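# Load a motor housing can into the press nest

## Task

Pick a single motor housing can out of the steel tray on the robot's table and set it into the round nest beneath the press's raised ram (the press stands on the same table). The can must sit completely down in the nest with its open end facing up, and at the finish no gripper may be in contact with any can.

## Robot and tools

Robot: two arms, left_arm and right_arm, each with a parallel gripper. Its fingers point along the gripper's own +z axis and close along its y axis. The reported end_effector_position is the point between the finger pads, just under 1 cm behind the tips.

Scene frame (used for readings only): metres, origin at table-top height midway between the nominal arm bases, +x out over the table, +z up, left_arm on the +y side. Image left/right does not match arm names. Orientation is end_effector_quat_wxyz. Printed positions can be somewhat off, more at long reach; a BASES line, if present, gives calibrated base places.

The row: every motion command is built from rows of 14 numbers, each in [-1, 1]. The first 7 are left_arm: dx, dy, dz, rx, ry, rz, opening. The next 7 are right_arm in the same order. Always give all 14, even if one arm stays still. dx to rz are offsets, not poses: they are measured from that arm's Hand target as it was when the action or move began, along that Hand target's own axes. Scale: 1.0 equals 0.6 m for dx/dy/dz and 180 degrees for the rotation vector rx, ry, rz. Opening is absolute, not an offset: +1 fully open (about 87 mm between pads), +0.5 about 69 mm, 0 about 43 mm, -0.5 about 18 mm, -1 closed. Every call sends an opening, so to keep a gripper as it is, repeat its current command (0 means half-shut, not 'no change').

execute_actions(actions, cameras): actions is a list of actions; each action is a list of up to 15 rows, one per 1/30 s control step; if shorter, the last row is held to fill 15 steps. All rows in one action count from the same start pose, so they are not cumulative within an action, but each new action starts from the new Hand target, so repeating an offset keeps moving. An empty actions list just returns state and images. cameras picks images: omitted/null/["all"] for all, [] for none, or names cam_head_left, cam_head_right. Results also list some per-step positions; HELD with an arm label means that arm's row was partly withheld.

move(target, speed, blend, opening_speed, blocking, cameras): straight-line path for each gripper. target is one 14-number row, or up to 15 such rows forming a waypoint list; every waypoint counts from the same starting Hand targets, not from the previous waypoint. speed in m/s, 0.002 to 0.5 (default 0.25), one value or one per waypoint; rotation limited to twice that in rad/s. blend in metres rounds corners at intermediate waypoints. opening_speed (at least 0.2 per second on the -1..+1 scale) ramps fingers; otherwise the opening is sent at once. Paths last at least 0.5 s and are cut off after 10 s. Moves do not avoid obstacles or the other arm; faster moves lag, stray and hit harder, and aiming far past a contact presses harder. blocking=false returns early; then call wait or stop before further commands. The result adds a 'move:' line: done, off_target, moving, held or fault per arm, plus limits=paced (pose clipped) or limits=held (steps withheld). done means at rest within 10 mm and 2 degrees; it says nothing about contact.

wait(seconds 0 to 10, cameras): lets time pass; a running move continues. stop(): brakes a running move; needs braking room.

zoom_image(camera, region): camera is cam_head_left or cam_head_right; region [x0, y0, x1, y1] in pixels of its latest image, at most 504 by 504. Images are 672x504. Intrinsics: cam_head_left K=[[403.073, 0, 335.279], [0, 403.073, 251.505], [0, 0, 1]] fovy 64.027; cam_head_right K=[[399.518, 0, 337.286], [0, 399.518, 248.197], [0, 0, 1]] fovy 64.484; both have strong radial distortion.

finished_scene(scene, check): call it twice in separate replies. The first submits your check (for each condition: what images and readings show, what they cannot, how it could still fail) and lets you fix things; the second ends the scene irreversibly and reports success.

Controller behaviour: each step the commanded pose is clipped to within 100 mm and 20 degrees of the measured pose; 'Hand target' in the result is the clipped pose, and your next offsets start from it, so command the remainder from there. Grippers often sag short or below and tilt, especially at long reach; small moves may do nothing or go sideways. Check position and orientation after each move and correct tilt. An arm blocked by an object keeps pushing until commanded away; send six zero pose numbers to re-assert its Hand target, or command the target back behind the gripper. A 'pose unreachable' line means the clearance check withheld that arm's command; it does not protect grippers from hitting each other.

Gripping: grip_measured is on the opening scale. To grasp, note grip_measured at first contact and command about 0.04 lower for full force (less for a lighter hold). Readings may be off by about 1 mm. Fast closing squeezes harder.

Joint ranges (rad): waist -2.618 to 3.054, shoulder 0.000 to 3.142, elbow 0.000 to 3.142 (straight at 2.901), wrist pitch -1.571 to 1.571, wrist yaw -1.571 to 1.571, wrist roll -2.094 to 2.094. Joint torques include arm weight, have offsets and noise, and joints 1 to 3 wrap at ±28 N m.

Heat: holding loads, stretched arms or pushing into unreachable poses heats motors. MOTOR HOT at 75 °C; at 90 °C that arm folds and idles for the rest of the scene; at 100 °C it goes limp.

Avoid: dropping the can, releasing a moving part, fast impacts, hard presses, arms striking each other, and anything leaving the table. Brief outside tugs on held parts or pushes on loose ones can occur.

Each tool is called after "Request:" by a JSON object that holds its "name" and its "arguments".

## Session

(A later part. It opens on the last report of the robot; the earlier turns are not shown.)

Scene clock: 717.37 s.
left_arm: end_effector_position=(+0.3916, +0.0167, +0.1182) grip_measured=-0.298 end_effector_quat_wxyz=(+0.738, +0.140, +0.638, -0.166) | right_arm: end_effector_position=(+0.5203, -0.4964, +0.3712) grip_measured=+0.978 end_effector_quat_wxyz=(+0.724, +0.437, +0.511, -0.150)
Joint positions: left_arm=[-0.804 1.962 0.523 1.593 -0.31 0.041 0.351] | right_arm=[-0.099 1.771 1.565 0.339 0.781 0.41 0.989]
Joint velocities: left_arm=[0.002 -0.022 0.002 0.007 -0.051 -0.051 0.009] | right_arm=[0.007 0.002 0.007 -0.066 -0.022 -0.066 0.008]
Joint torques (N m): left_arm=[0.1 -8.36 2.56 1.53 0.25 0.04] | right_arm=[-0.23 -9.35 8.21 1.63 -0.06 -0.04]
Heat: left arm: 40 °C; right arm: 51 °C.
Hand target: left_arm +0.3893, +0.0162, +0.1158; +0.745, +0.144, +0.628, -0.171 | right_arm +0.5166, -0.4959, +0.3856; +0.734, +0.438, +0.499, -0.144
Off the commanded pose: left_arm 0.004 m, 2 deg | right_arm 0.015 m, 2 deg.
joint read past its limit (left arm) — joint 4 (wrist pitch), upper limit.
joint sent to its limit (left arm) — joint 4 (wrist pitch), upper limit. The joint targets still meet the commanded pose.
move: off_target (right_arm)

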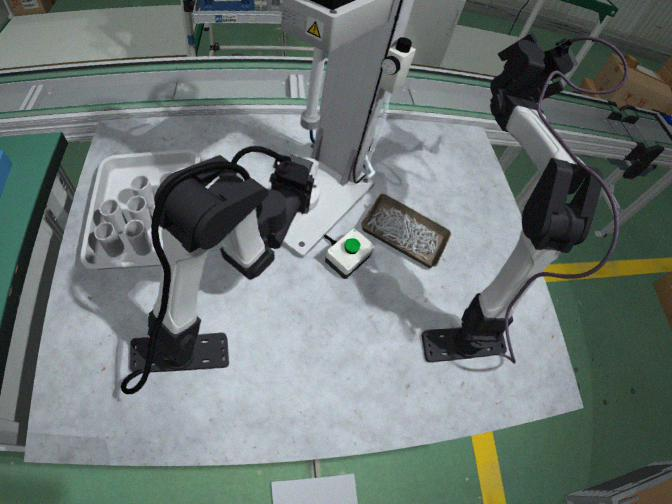

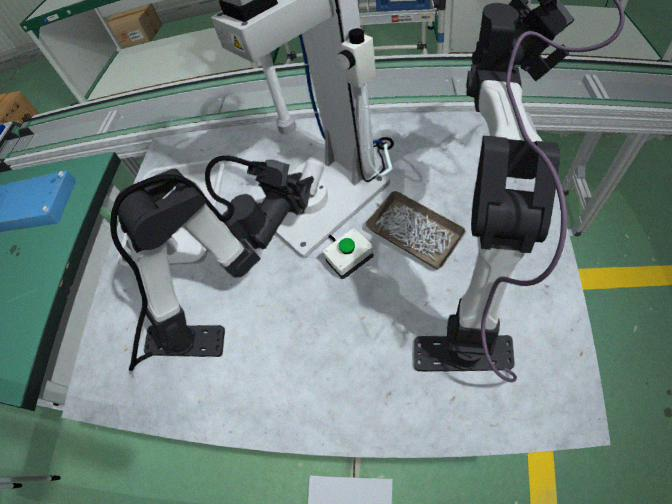

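Request:
{"name": "move", "arguments": {"target": [0,0,0,0,0,0,0.4,0,0,0,0,0,0,1], "opening_speed": 0.4}}

Request:
{"name": "zoom_image", "arguments": {"camera": "cam_head_right", "region": [280, 140, 340, 220]}}

Scene clock: 723.03 s.
left_arm: end_effector_position=(+0.3914, +0.0163, +0.1182) grip_measured=+0.400 end_effector_quat_wxyz=(+0.738, +0.141, +0.638, -0.167) | right_arm: end_effector_position=(+0.5203, -0.4964, +0.3712) grip_measured=+0.978 end_effector_quat_wxyz=(+0.724, +0.437, +0.511, -0.150)
Joint positions: left_arm=[-0.804 1.962 0.523 1.593 -0.307 0.041 0.7] | right_arm=[-0.099 1.771 1.565 0.339 0.781 0.41 0.989]
Joint velocities: left_arm=[-0.032 -0.002 0.002 -0.051 -0.007 0.051 0.007] | right_arm=[0.002 -0.002 0.007 0.037 -0.066 -0.022 -0.008]
Joint torques (N m): left_arm=[-0.09 -8.39 2.58 1.51 0.19 0.07] | right_arm=[-0.23 -9.36 8.21 1.63 -0.06 -0.04]
Heat: left arm: 40 °C; right arm: 51 °C.
Hand target: left_arm +0.3893, +0.0162, +0.1158; +0.745, +0.144, +0.628, -0.171 | right_arm +0.5166, -0.4959, +0.3856; +0.734, +0.438, +0.499, -0.144
Off the commanded pose: left_arm 0.003 m, 2 deg | right_arm 0.015 m, 2 deg.
joint read past its limit (left arm) — joint 4 (wrist pitch), upper limit.
joint sent to its limit (left arm) — joint 4 (wrist pitch), upper limit. The joint targets still meet the commanded pose.
move: off_target (right_arm)

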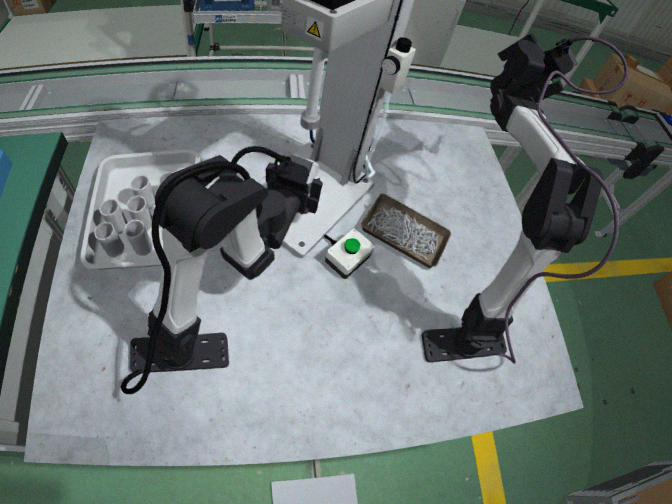

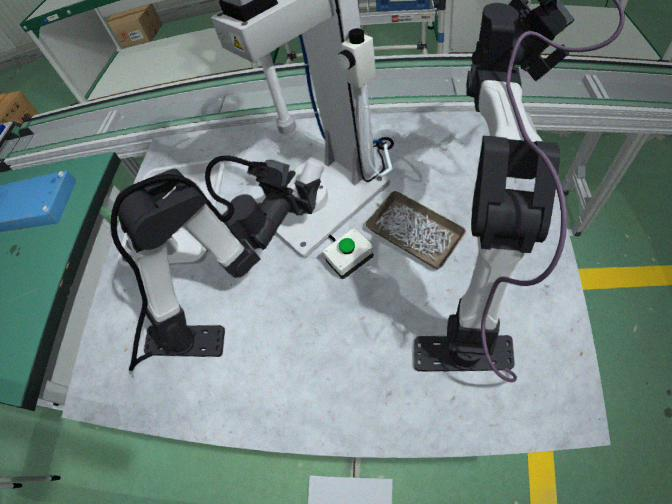

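Scaled by 6.300.

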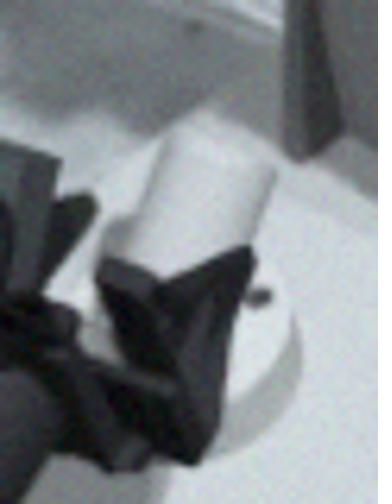

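Request:
{"name": "move", "arguments": {"target": [0,0,0.053,0,0,0,0.4,0,0,0,0,0,0,1], "speed": 0.06}}

Request:
{"name": "zoom_image", "arguments": {"camera": "cam_head_right", "region": [280, 140, 340, 220]}}

Request:
{"name": "zoom_image", "arguments": {"camera": "cam_head_left", "region": [270, 140, 340, 220]}}

Scene clock: 729.90 s.
left_arm: end_effector_position=(+0.4128, +0.0048, +0.1227) grip_measured=+0.400 end_effector_quat_wxyz=(+0.746, +0.140, +0.627, -0.173) | right_arm: end_effector_position=(+0.5203, -0.4964, +0.3712) grip_measured=+0.978 end_effector_quat_wxyz=(+0.724, +0.437, +0.511, -0.150)
Joint positions: left_arm=[-0.78 2.021 0.62 1.582 -0.276 0.041 0.7] | right_arm=[-0.099 1.771 1.565 0.339 0.781 0.41 0.989]
Joint velocities: left_arm=[-0.027 -0.007 0.007 -0.007 -0.081 0.037 0.001] | right_arm=[-0.017 -0.017 0.007 0.007 -0.007 -0.022 -0.003]
Joint torques (N m): left_arm=[0.57 -7.24 4.81 1.46 0.22 0.16] | right_arm=[-0.23 -9.36 8.21 1.63 -0.06 -0.04]
Heat: left arm: 40 °C; right arm: 51 °C.
Hand target: left_arm +0.4175, +0.0028, +0.1205; +0.745, +0.145, +0.628, -0.171 | right_arm +0.5166, -0.4959, +0.3856; +0.734, +0.438, +0.499, -0.144
Off the commanded pose: left_arm 0.005 m, 1 deg | right_arm 0.015 m, 2 deg.
move: off_target (right_arm)

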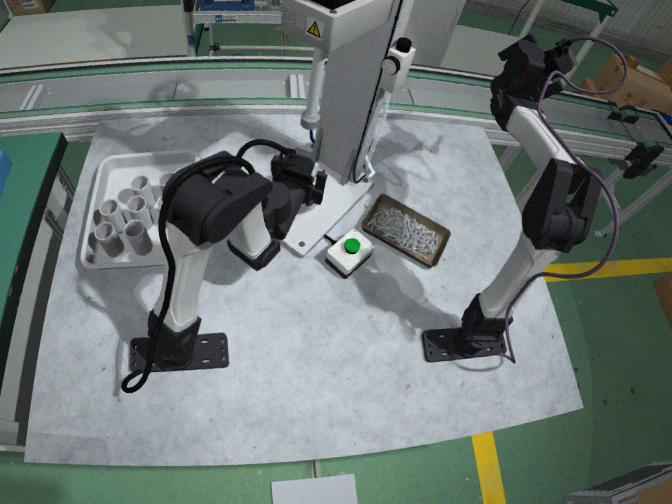

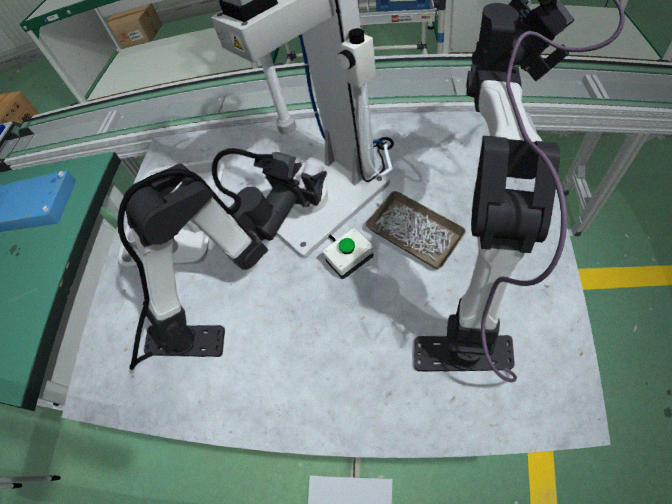

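Scaled by 6.300.

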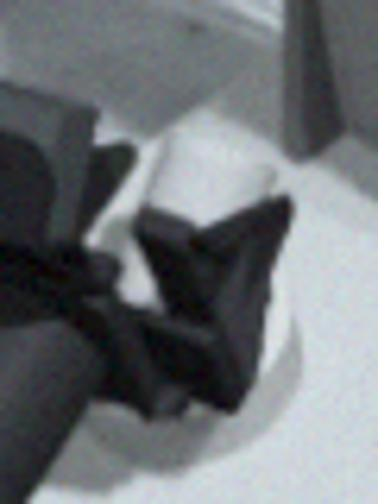

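Scaled by 6.300.

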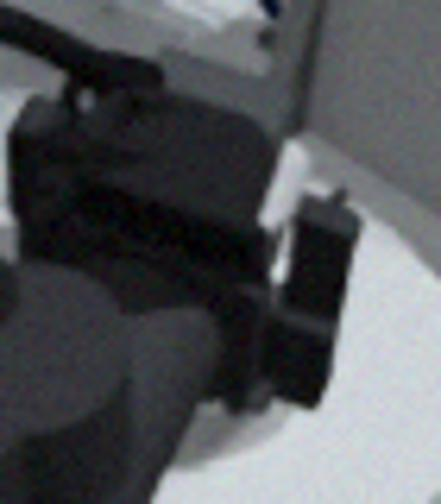

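Good straddle. Close gently.

Request:
{"name": "move", "arguments": {"target": [0,0,0,0,0,0,-0.6,0,0,0,0,0,0,1], "opening_speed": 0.5}}

Request:
{"name": "zoom_image", "arguments": {"camera": "cam_head_right", "region": [280, 140, 340, 220]}}

Scene clock: 737.13 s.
left_arm: end_effector_position=(+0.4129, +0.0049, +0.1225) grip_measured=-0.057 end_effector_quat_wxyz=(+0.746, +0.140, +0.628, -0.173) | right_arm: end_effector_position=(+0.5203, -0.4964, +0.3712) grip_measured=+0.978 end_effector_quat_wxyz=(+0.724, +0.437, +0.511, -0.150)
Joint positions: left_arm=[-0.779 2.021 0.62 1.581 -0.274 0.041 0.472] | right_arm=[-0.099 1.771 1.565 0.339 0.781 0.41 0.989]
Joint velocities: left_arm=[-0.012 -0.012 0.002 -0.022 -0.037 0.11 0.001] | right_arm=[0.007 -0.012 0.002 -0.022 -0.007 0.037 -0.008]
Joint torques (N m): left_arm=[0.51 -7.27 4.82 1.47 0.23 0.11] | right_arm=[-0.23 -9.36 8.21 1.63 -0.06 -0.04]
Heat: left arm: 39 °C; right arm: 51 °C.
Hand target: left_arm +0.4175, +0.0028, +0.1205; +0.745, +0.145, +0.628, -0.171 | right_arm +0.5166, -0.4959, +0.3856; +0.734, +0.438, +0.499, -0.144
Off the commanded pose: left_arm 0.005 m, 1 deg | right_arm 0.015 m, 2 deg.
move: off_target (right_arm)

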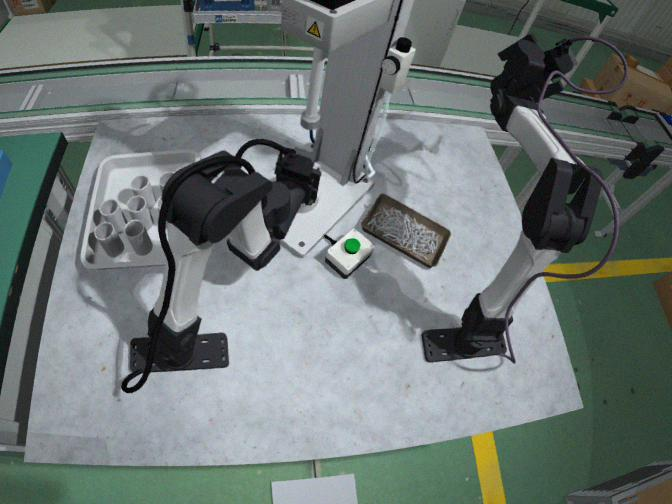

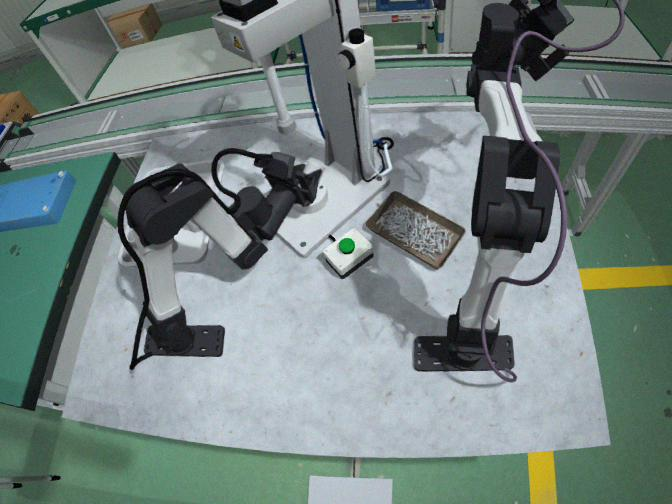

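Scaled by 6.300.

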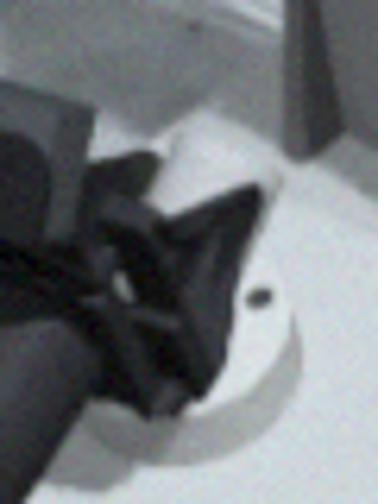

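Request:
{"name": "move", "arguments": {"target": [-0.02,-0.002,-0.053,0,0,0,-0.8,0,0,0,0,0,0,1], "speed": 0.05}}

Request:
{"name": "zoom_image", "arguments": {"camera": "cam_head_right", "region": [280, 140, 340, 220]}}

Scene clock: 741.77 s.
left_arm: end_effector_position=(+0.3948, +0.0143, +0.1358) grip_measured=-0.061 end_effector_quat_wxyz=(+0.750, +0.136, +0.623, -0.176) | right_arm: end_effector_position=(+0.5203, -0.4964, +0.3712) grip_measured=+0.978 end_effector_quat_wxyz=(+0.724, +0.437, +0.511, -0.150)
Joint positions: left_arm=[-0.797 1.935 0.54 1.593 -0.294 0.042 0.469] | right_arm=[-0.099 1.771 1.565 0.339 0.781 0.41 0.989]
Joint velocities: left_arm=[-0.002 -0.022 -0.017 0.066 -0.007 -0.007 -0.011] | right_arm=[0.002 0.002 -0.012 -0.022 -0.081 -0.037 0.008]
Joint torques (N m): left_arm=[-0.92 -8.76 1.06 1.49 0.01 0.17] | right_arm=[-0.23 -9.35 8.21 1.63 -0.06 -0.04]
Heat: left arm: 39 °C; right arm: 51 °C.
Hand target: left_arm +0.3870, +0.0158, +0.1277; +0.745, +0.144, +0.628, -0.171 | right_arm +0.5166, -0.4959, +0.3856; +0.734, +0.438, +0.499, -0.144
Off the commanded pose: left_arm 0.012 m, 1 deg | right_arm 0.015 m, 2 deg.
joint read past its limit (left arm) — joint 4 (wrist pitch), upper limit.
joint sent to its limit (left arm) — joint 4 (wrist pitch), upper limit. The joint targets still meet the commanded pose.
move: off_target (left_arm, right_arm)

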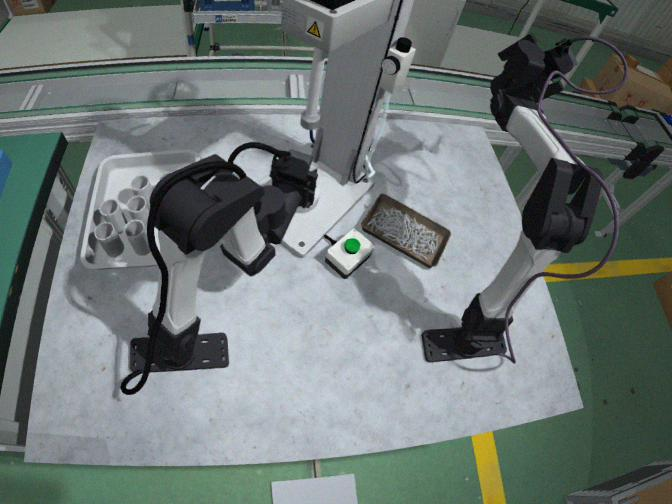

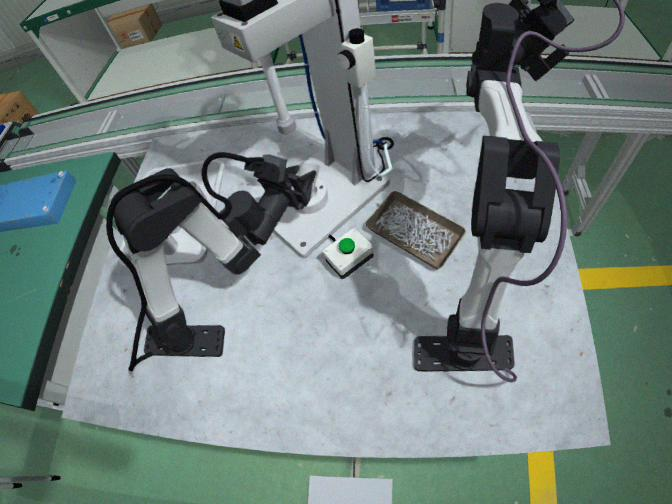

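Scaled by 6.300.

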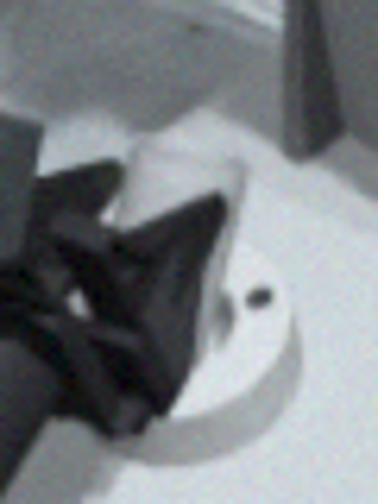

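Request:
{"name": "move", "arguments": {"target": [0.004,-0.003,-0.018,0,0,0,-0.8,0,0,0,0,0,0,1], "speed": 0.05}}

Request:
{"name": "zoom_image", "arguments": {"camera": "cam_head_right", "region": [280, 140, 340, 220]}}

Scene clock: 744.93 s.
left_arm: end_effector_position=(+0.3869, +0.0181, +0.1389) grip_measured=-0.063 end_effector_quat_wxyz=(+0.750, +0.131, +0.624, -0.174) | right_arm: end_effector_position=(+0.5203, -0.4964, +0.3712) grip_measured=+0.978 end_effector_quat_wxyz=(+0.724, +0.437, +0.511, -0.150)
Joint positions: left_arm=[-0.812 1.902 0.508 1.593 -0.318 0.042 0.468] | right_arm=[-0.099 1.771 1.565 0.339 0.781 0.41 0.989]
Joint velocities: left_arm=[0.002 0.002 -0.002 -0.037 0.007 0.022 -0.001] | right_arm=[-0.007 -0.002 0.002 -0.066 0.081 -0.051 0.013]
Joint torques (N m): left_arm=[-1.42 -7.3 0.58 1.49 0.11 0.13] | right_arm=[-0.23 -9.35 8.23 1.63 -0.06 -0.04]
Heat: left arm: 39 °C; right arm: 51 °C.
Hand target: left_arm +0.3768, +0.0184, +0.1237; +0.745, +0.144, +0.628, -0.171 | right_arm +0.5166, -0.4959, +0.3856; +0.734, +0.438, +0.499, -0.144
Off the commanded pose: left_arm 0.018 m, 2 deg | right_arm 0.015 m, 2 deg.
joint read past its limit (left arm) — joint 4 (wrist pitch), upper limit.
joint sent to its limit (left arm) — joint 4 (wrist pitch), upper limit. The joint targets still meet the commanded pose.
move: off_target (left_arm, right_arm)

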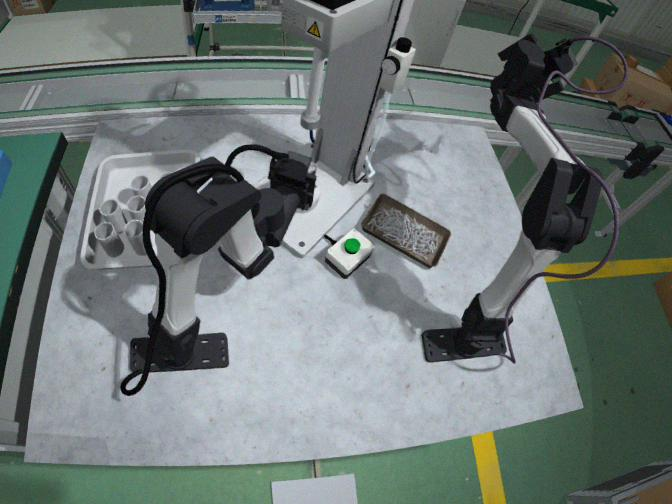

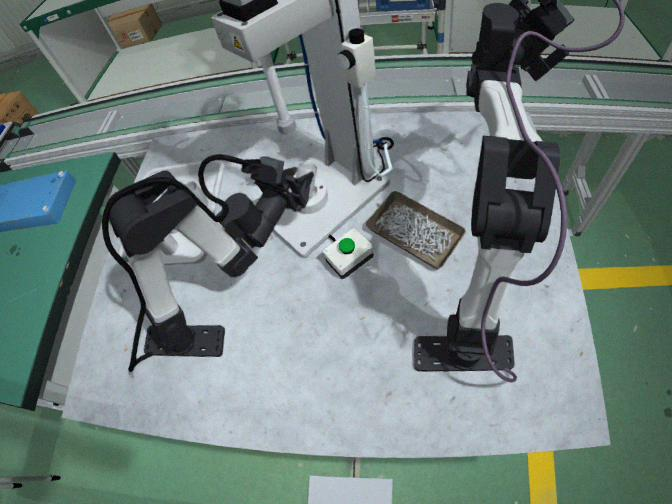

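Scaled by 6.300.

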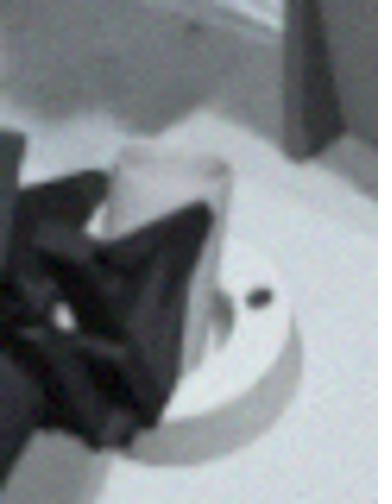

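Request:
{"name": "move", "arguments": {"target": [0.004,-0.003,-0.018,0,0,0,-0.8,0,0,0,0,0,0,1], "speed": 0.05}}

Request:
{"name": "zoom_image", "arguments": {"camera": "cam_head_right", "region": [280, 140, 340, 220]}}

Scene clock: 751.73 s.
left_arm: end_effector_position=(+0.3787, +0.0223, +0.1409) grip_measured=-0.065 end_effector_quat_wxyz=(+0.750, +0.126, +0.626, -0.171) | right_arm: end_effector_position=(+0.5203, -0.4964, +0.3712) grip_measured=+0.978 end_effector_quat_wxyz=(+0.724, +0.437, +0.511, -0.150)
Joint positions: left_arm=[-0.828 1.87 0.475 1.593 -0.345 0.042 0.467] | right_arm=[-0.099 1.771 1.565 0.339 0.781 0.41 0.989]
Joint velocities: left_arm=[-0.007 -0.007 0.002 -0.007 0.007 0.081 0.001] | right_arm=[0.007 -0.002 0.012 -0.007 -0.051 -0.051 -0.003]
Joint torques (N m): left_arm=[-1.48 -5.96 0.2 1.45 0.18 0.11] | right_arm=[-0.23 -9.35 8.21 1.63 -0.06 -0.04]
Heat: left arm: 39 °C; right arm: 51 °C.
Hand target: left_arm +0.3669, +0.0212, +0.1197; +0.745, +0.143, +0.629, -0.172 | right_arm +0.5166, -0.4959, +0.3856; +0.734, +0.438, +0.499, -0.144
Off the commanded pose: left_arm 0.024 m, 2 deg | right_arm 0.015 m, 2 deg.
joint read past its limit (left arm) — joint 4 (wrist pitch), upper limit.
joint sent to its limit (left arm) — joint 4 (wrist pitch), upper limit. The joint targets still meet the commanded pose.
move: off_target (left_arm, right_arm)

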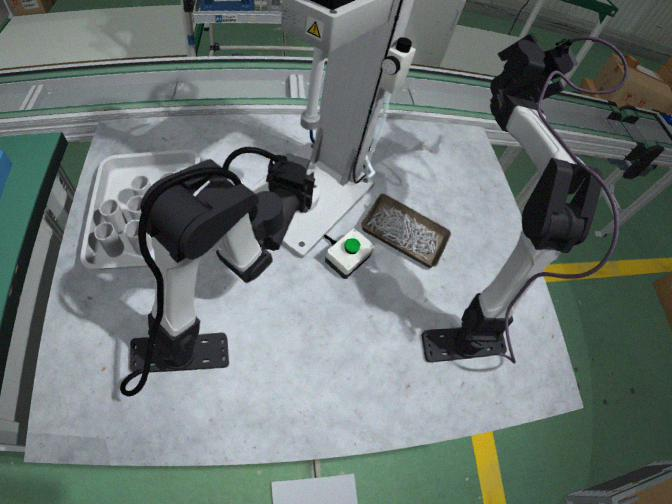

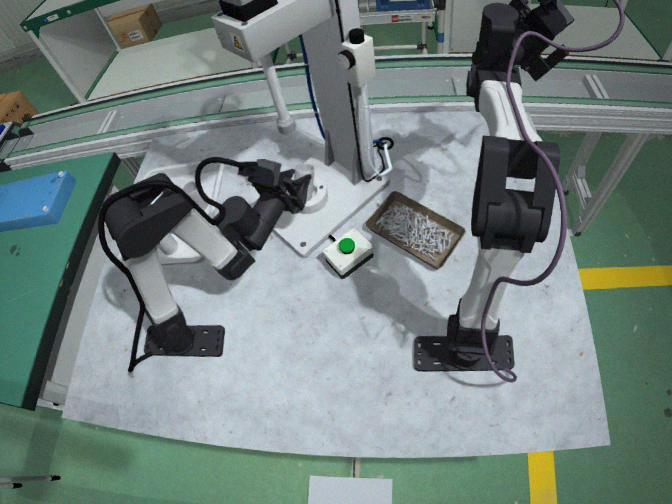

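Scaled by 6.300.

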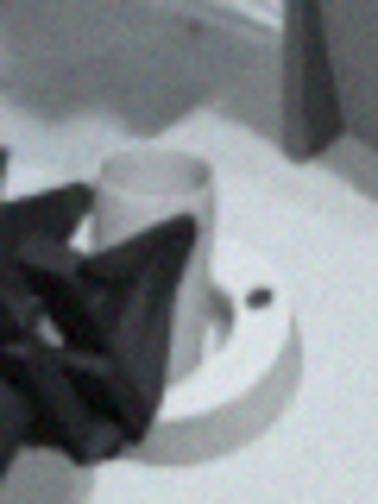

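Request:
{"name": "move", "arguments": {"target": [0.004,-0.003,-0.014,0,0,0,-0.8,0,0,0,0,0,0,1], "speed": 0.05}}

Request:
{"name": "zoom_image", "arguments": {"camera": "cam_head_right", "region": [280, 140, 340, 220]}}

Scene clock: 762.60 s.
left_arm: end_effector_position=(+0.3721, +0.0254, +0.1416) grip_measured=-0.067 end_effector_quat_wxyz=(+0.750, +0.122, +0.628, -0.169) | right_arm: end_effector_position=(+0.5203, -0.4964, +0.3712) grip_measured=+0.978 end_effector_quat_wxyz=(+0.724, +0.437, +0.511, -0.150)
Joint positions: left_arm=[-0.842 1.848 0.45 1.593 -0.369 0.042 0.467] | right_arm=[-0.099 1.771 1.565 0.339 0.781 0.41 0.989]
Joint velocities: left_arm=[0.002 -0.002 0.017 0.037 0.007 0.037 -0.001] | right_arm=[0.017 -0.002 -0.017 -0.037 0.051 -0.066 -0.003]
Joint torques (N m): left_arm=[-1.73 -4.77 -0.12 1.49 0.28 0.05] | right_arm=[-0.23 -9.35 8.21 1.63 -0.06 -0.04]
Heat: left arm: 39 °C; right arm: 51 °C.
Hand target: left_arm +0.3589, +0.0229, +0.1160; +0.745, +0.143, +0.629, -0.172 | right_arm +0.5166, -0.4959, +0.3856; +0.734, +0.438, +0.499, -0.144
Off the commanded pose: left_arm 0.029 m, 2 deg | right_arm 0.015 m, 2 deg.
joint read past its limit (left arm) — joint 4 (wrist pitch), upper limit.
joint sent to its limit (left arm) — joint 4 (wrist pitch), upper limit. The joint targets are off in orientation, not in position.
move: off_target (left_arm, right_arm)

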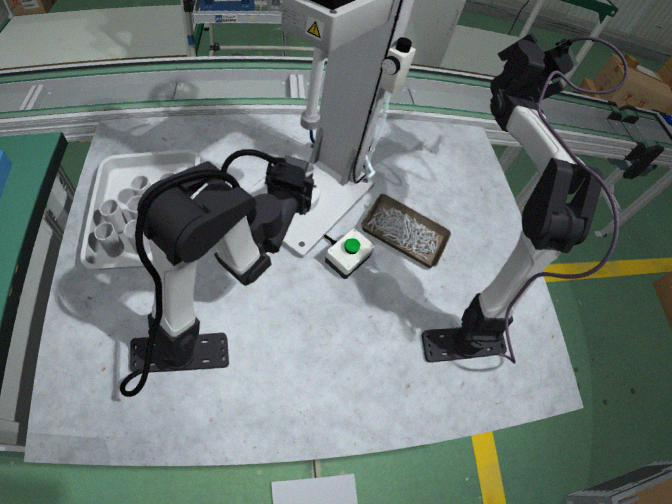

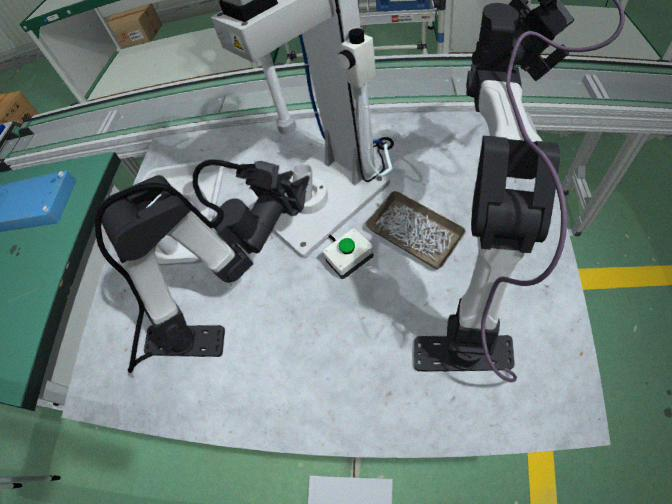

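Scaled by 6.300.

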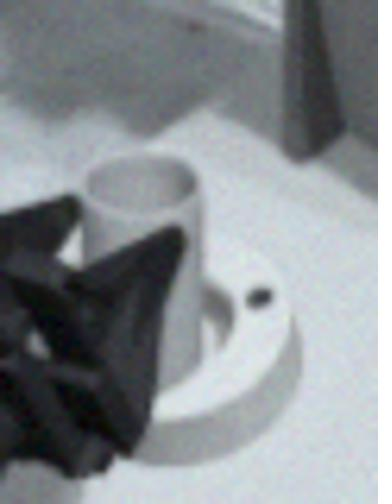

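Request:
{"name": "move", "arguments": {"target": [0.003,-0.016,0.01,0,0,0,-0.8,0,0,0,0,0,0,1], "speed": 0.05}}

Request:
{"name": "zoom_image", "arguments": {"camera": "cam_head_right", "region": [280, 140, 340, 220]}}

Scene clock: 769.47 s.
left_arm: end_effector_position=(+0.3722, +0.0243, +0.1418) grip_measured=-0.067 end_effector_quat_wxyz=(+0.752, +0.114, +0.630, -0.158) | right_arm: end_effector_position=(+0.5203, -0.4964, +0.3712) grip_measured=+0.978 end_effector_quat_wxyz=(+0.724, +0.437, +0.511, -0.150)
Joint positions: left_arm=[-0.862 1.855 0.462 1.593 -0.416 0.053 0.467] | right_arm=[-0.099 1.771 1.565 0.339 0.781 0.41 0.989]
Joint velocities: left_arm=[-0.017 -0.007 0.002 -0.081 0.007 -0.022 -0.006] | right_arm=[-0.012 -0.012 -0.002 -0.066 0.007 -0.007 -0.018]
Joint torques (N m): left_arm=[-2.3 -2.95 1.7 1.45 0.43 -0.09] | right_arm=[-0.23 -9.36 8.21 1.63 -0.06 -0.04]
Heat: left arm: 39 °C; right arm: 51 °C.
Hand target: left_arm +0.3603, +0.0115, +0.1149; +0.745, +0.143, +0.629, -0.172 | right_arm +0.5166, -0.4959, +0.3856; +0.734, +0.438, +0.499, -0.144
Off the commanded pose: left_arm 0.032 m, 4 deg | right_arm 0.015 m, 2 deg.
joint read past its limit (left arm) — joint 4 (wrist pitch), upper limit.
joint sent to its limit (left arm) — joint 4 (wrist pitch), upper limit. The joint targets are off in orientation, not in position.
move: off_target (left_arm, right_arm)

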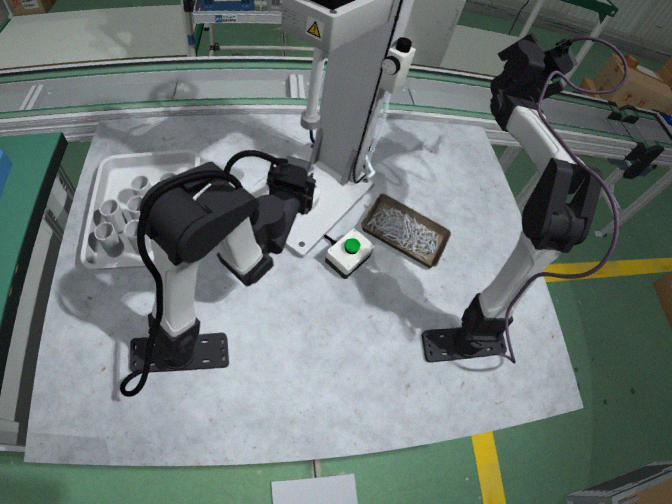

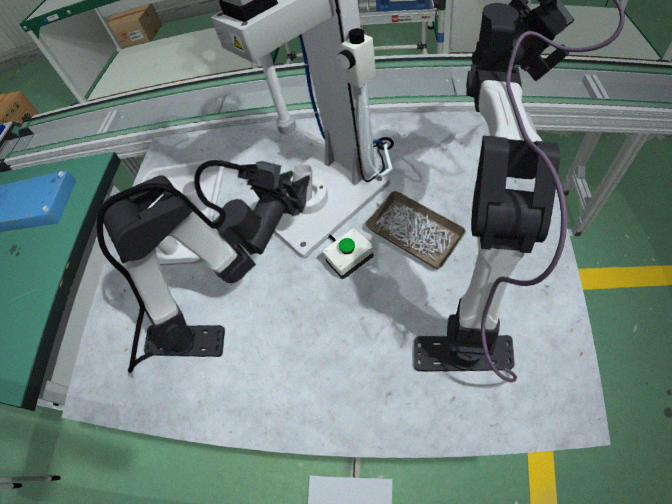

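Scaled by 6.300.

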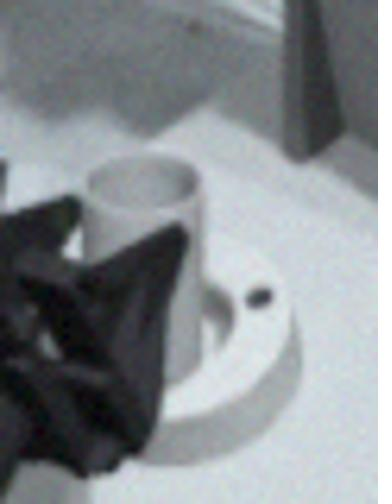

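Request:
{"name": "move", "arguments": {"target": [-0.07,0.016,0.031,0,0,0,-0.8,0,0,0,0,0,0,1], "speed": 0.06}}

Request:
{"name": "zoom_image", "arguments": {"camera": "cam_head_right", "region": [280, 140, 340, 220]}}

Scene clock: 776.13 s.
left_arm: end_effector_position=(+0.3742, +0.0215, +0.1453) grip_measured=-0.067 end_effector_quat_wxyz=(+0.739, +0.140, +0.640, -0.158) | right_arm: end_effector_position=(+0.5203, -0.4964, +0.3712) grip_measured=+0.978 end_effector_quat_wxyz=(+0.724, +0.437, +0.511, -0.150)
Joint positions: left_arm=[-0.844 1.783 0.476 1.459 -0.363 0.059 0.467] | right_arm=[-0.099 1.771 1.565 0.339 0.781 0.41 0.989]
Joint velocities: left_arm=[-0.002 -0.002 0.002 -0.022 -0.051 -0.066 0.004] | right_arm=[-0.002 0.007 -0.007 0.022 0.022 0.081 -0.003]
Joint torques (N m): left_arm=[0.21 -9.77 5.5 1.38 0.38 0.05] | right_arm=[-0.23 -9.36 8.21 1.62 -0.06 -0.04]
Heat: left arm: 39 °C; right arm: 52 °C.
Hand target: left_arm +0.3752, +0.0149, +0.1599; +0.745, +0.144, +0.628, -0.171 | right_arm +0.5166, -0.4959, +0.3856; +0.734, +0.438, +0.499, -0.144
Off the commanded pose: left_arm 0.015 m, 2 deg | right_arm 0.015 m, 2 deg.
move: off_target (left_arm, right_arm)

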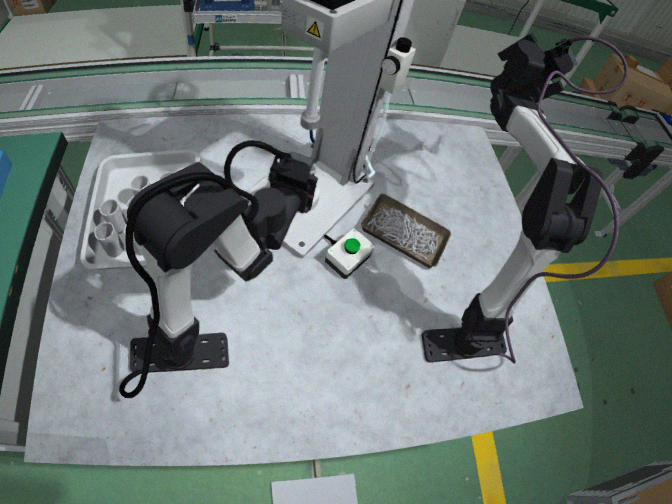

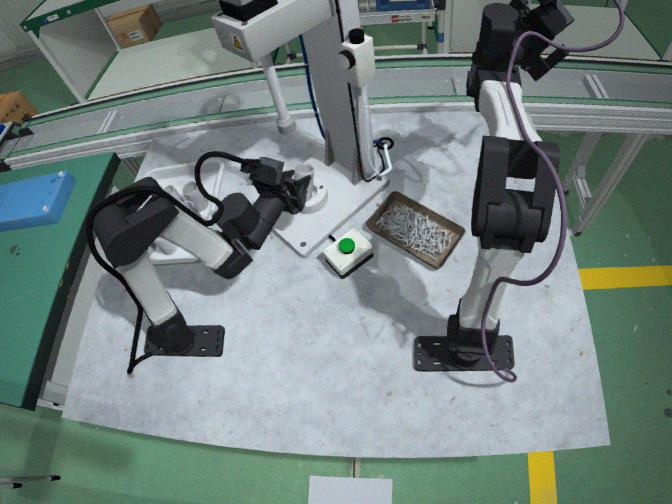

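Scaled by 6.300.

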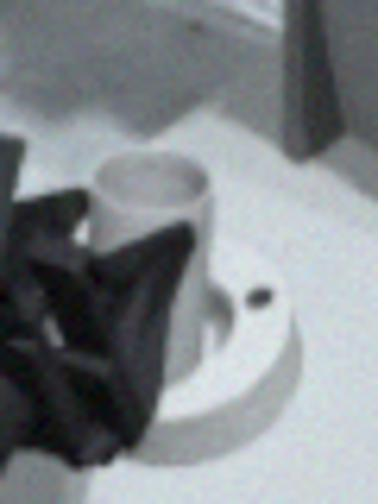

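Request:
{"name": "move", "arguments": {"target": [-0.008,-0.018,0,0,0,0,-0.8,0,0,0,0,0,0,1], "speed": 0.06}}

Request:
{"name": "zoom_image", "arguments": {"camera": "cam_head_right", "region": [280, 140, 340, 220]}}

Scene clock: 780.07 s.
left_arm: end_effector_position=(+0.3709, +0.0133, +0.1484) grip_measured=-0.067 end_effector_quat_wxyz=(+0.737, +0.144, +0.641, -0.160) | right_arm: end_effector_position=(+0.5203, -0.4964, +0.3712) grip_measured=+0.978 end_effector_quat_wxyz=(+0.724, +0.437, +0.511, -0.150)
Joint positions: left_arm=[-0.868 1.772 0.492 1.428 -0.377 0.063 0.466] | right_arm=[-0.099 1.771 1.565 0.339 0.781 0.41 0.989]
Joint velocities: left_arm=[-0.002 -0.012 -0.012 -0.007 -0.051 0.022 0.006] | right_arm=[-0.007 0.002 -0.002 -0.007 -0.081 -0.007 -0.008]
Joint torques (N m): left_arm=[-1.09 -9.84 5.68 1.46 0.17 0.02] | right_arm=[-0.23 -9.36 8.21 1.63 -0.06 -0.04]
Heat: left arm: 39 °C; right arm: 52 °C.
Hand target: left_arm +0.3697, +0.0053, +0.1644; +0.745, +0.143, +0.629, -0.172 | right_arm +0.5166, -0.4959, +0.3856; +0.734, +0.438, +0.499, -0.144
Off the commanded pose: left_arm 0.018 m, 2 deg | right_arm 0.015 m, 2 deg.
move: off_target (left_arm, right_arm)

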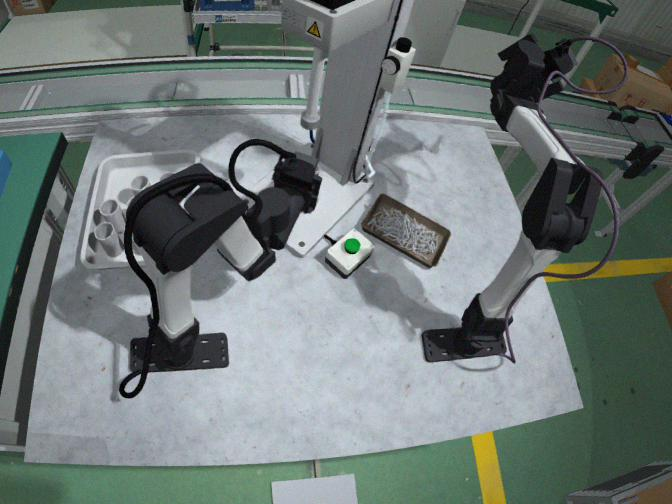

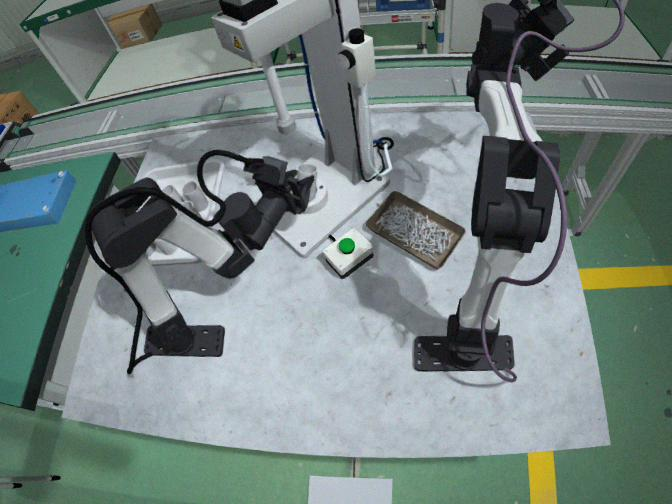

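Scaled by 6.300.

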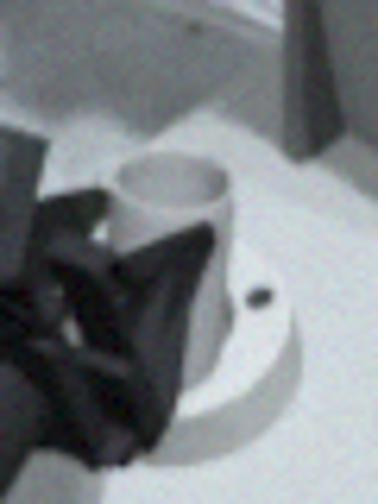

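Request:
{"name": "move", "arguments": {"target": [0.055,0.006,-0.005,0,0,0,-0.8,0,0,0,0,0,0,1], "speed": 0.06}}

Request:
{"name": "zoom_image", "arguments": {"camera": "cam_head_right", "region": [280, 140, 340, 220]}}

Scene clock: 784.57 s.
left_arm: end_effector_position=(+0.3749, +0.0131, +0.1459) grip_measured=-0.067 end_effector_quat_wxyz=(+0.755, +0.128, +0.621, -0.167) | right_arm: end_effector_position=(+0.5203, -0.4964, +0.3712) grip_measured=+0.978 end_effector_quat_wxyz=(+0.724, +0.437, +0.511, -0.150)
Joint positions: left_arm=[-0.864 1.873 0.494 1.593 -0.381 0.067 0.466] | right_arm=[-0.099 1.771 1.565 0.339 0.781 0.41 0.989]
Joint velocities: left_arm=[-0.002 -0.002 -0.017 -0.081 -0.022 0.022 0.001] | right_arm=[-0.007 -0.002 -0.017 -0.037 0.081 -0.095 0.008]
Joint torques (N m): left_arm=[-0.02 -4.48 3.25 1.46 0.36 -0.03] | right_arm=[-0.23 -9.36 8.21 1.63 -0.06 -0.04]
Heat: left arm: 39 °C; right arm: 52 °C.
Hand target: left_arm +0.3733, +0.0080, +0.1311; +0.745, +0.143, +0.628, -0.172 | right_arm +0.5166, -0.4959, +0.3856; +0.734, +0.438, +0.499, -0.144
Off the commanded pose: left_arm 0.016 m, 2 deg | right_arm 0.015 m, 2 deg.
joint read past its limit (left arm) — joint 4 (wrist pitch), upper limit.
joint sent to its limit (left arm) — joint 4 (wrist pitch), upper limit. The joint targets still meet the commanded pose.
move: off_target (left_arm, right_arm)

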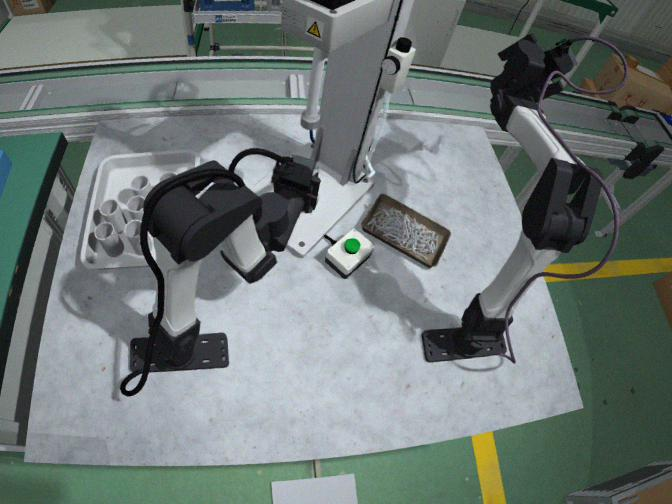

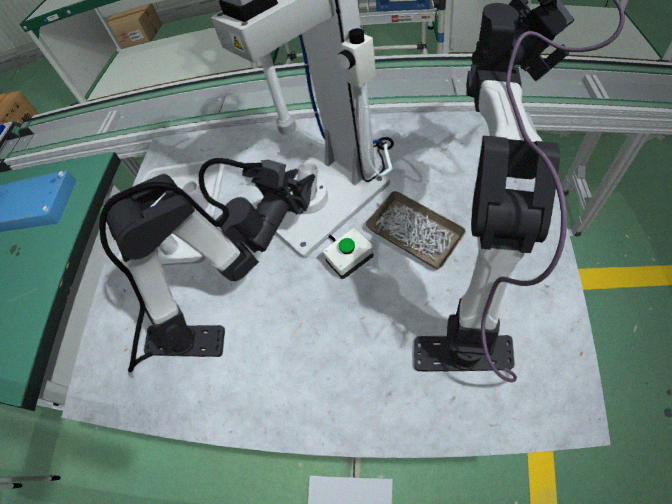

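Scaled by 6.300.

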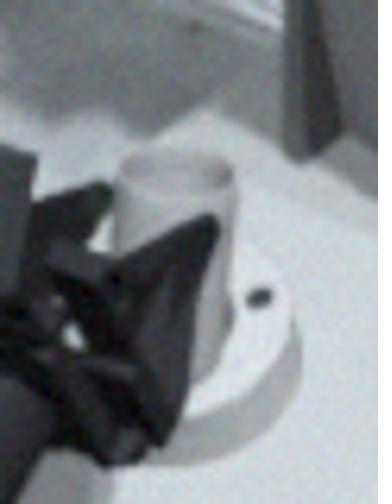

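Request:
{"name": "move", "arguments": {"target": [0.014,0,-0.033,0,0,0,-0.8,0,0,0,0,0,0,1], "speed": 0.05}}

Request:
{"name": "zoom_image", "arguments": {"camera": "cam_head_right", "region": [280, 140, 340, 220]}}

Scene clock: 792.83 s.
left_arm: end_effector_position=(+0.3679, +0.0167, +0.1445) grip_measured=-0.067 end_effector_quat_wxyz=(+0.752, +0.129, +0.624, -0.169) | right_arm: end_effector_position=(+0.5203, -0.4964, +0.3712) grip_measured=+0.978 end_effector_quat_wxyz=(+0.724, +0.437, +0.511, -0.150)
Joint positions: left_arm=[-0.871 1.85 0.463 1.593 -0.387 0.061 0.466] | right_arm=[-0.099 1.771 1.565 0.339 0.781 0.41 0.989]
Joint velocities: left_arm=[-0.012 0.002 0.002 0.022 0.007 -0.051 -0.006] | right_arm=[0.002 0.002 0.007 -0.037 0.051 -0.007 -0.008]
Joint torques (N m): left_arm=[-1.31 -4.9 0.14 1.47 0.2 -0.11] | right_arm=[-0.21 -9.36 8.2 1.63 -0.06 -0.04]
Heat: left arm: 39 °C; right arm: 52 °C.
Hand target: left_arm +0.3568, +0.0158, +0.1196; +0.745, +0.143, +0.629, -0.172 | right_arm +0.5166, -0.4959, +0.3856; +0.734, +0.438, +0.499, -0.144
Off the commanded pose: left_arm 0.027 m, 2 deg | right_arm 0.015 m, 2 deg.
joint read past its limit (left arm) — joint 4 (wrist pitch), upper limit.
joint sent to its limit (left arm) — joint 4 (wrist pitch), upper limit. The joint targets still meet the commanded pose.
move: off_target (left_arm, right_arm)

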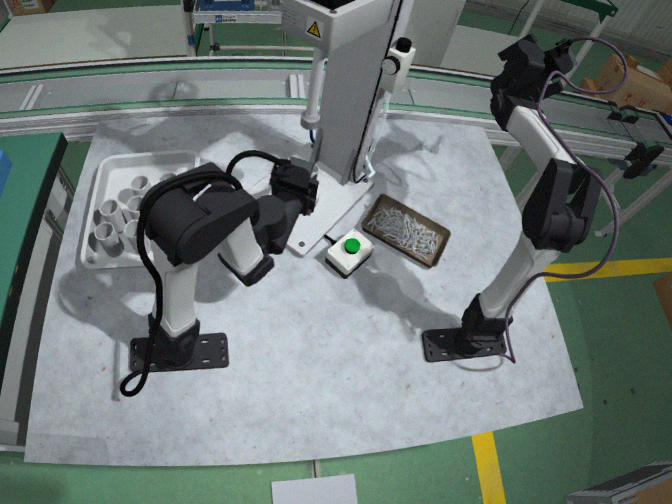

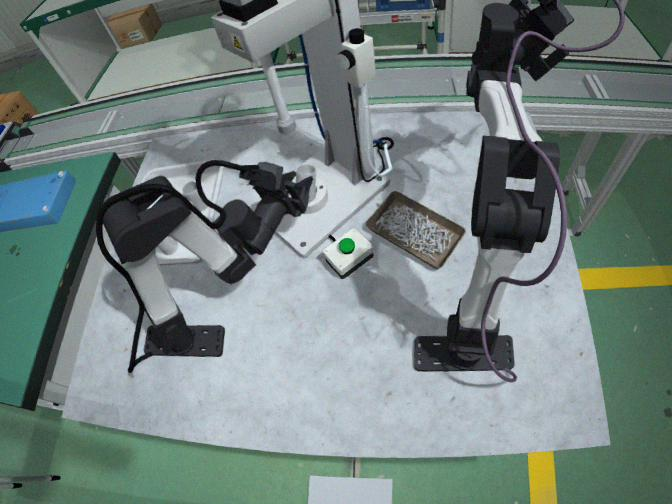

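Scaled by 6.300.

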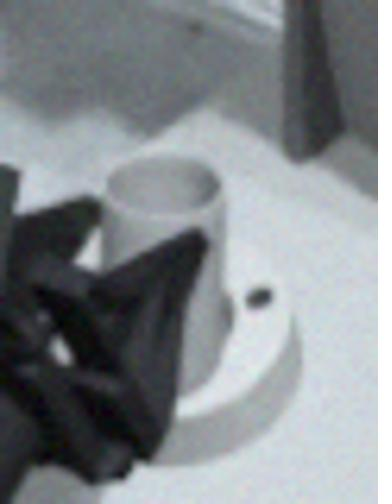

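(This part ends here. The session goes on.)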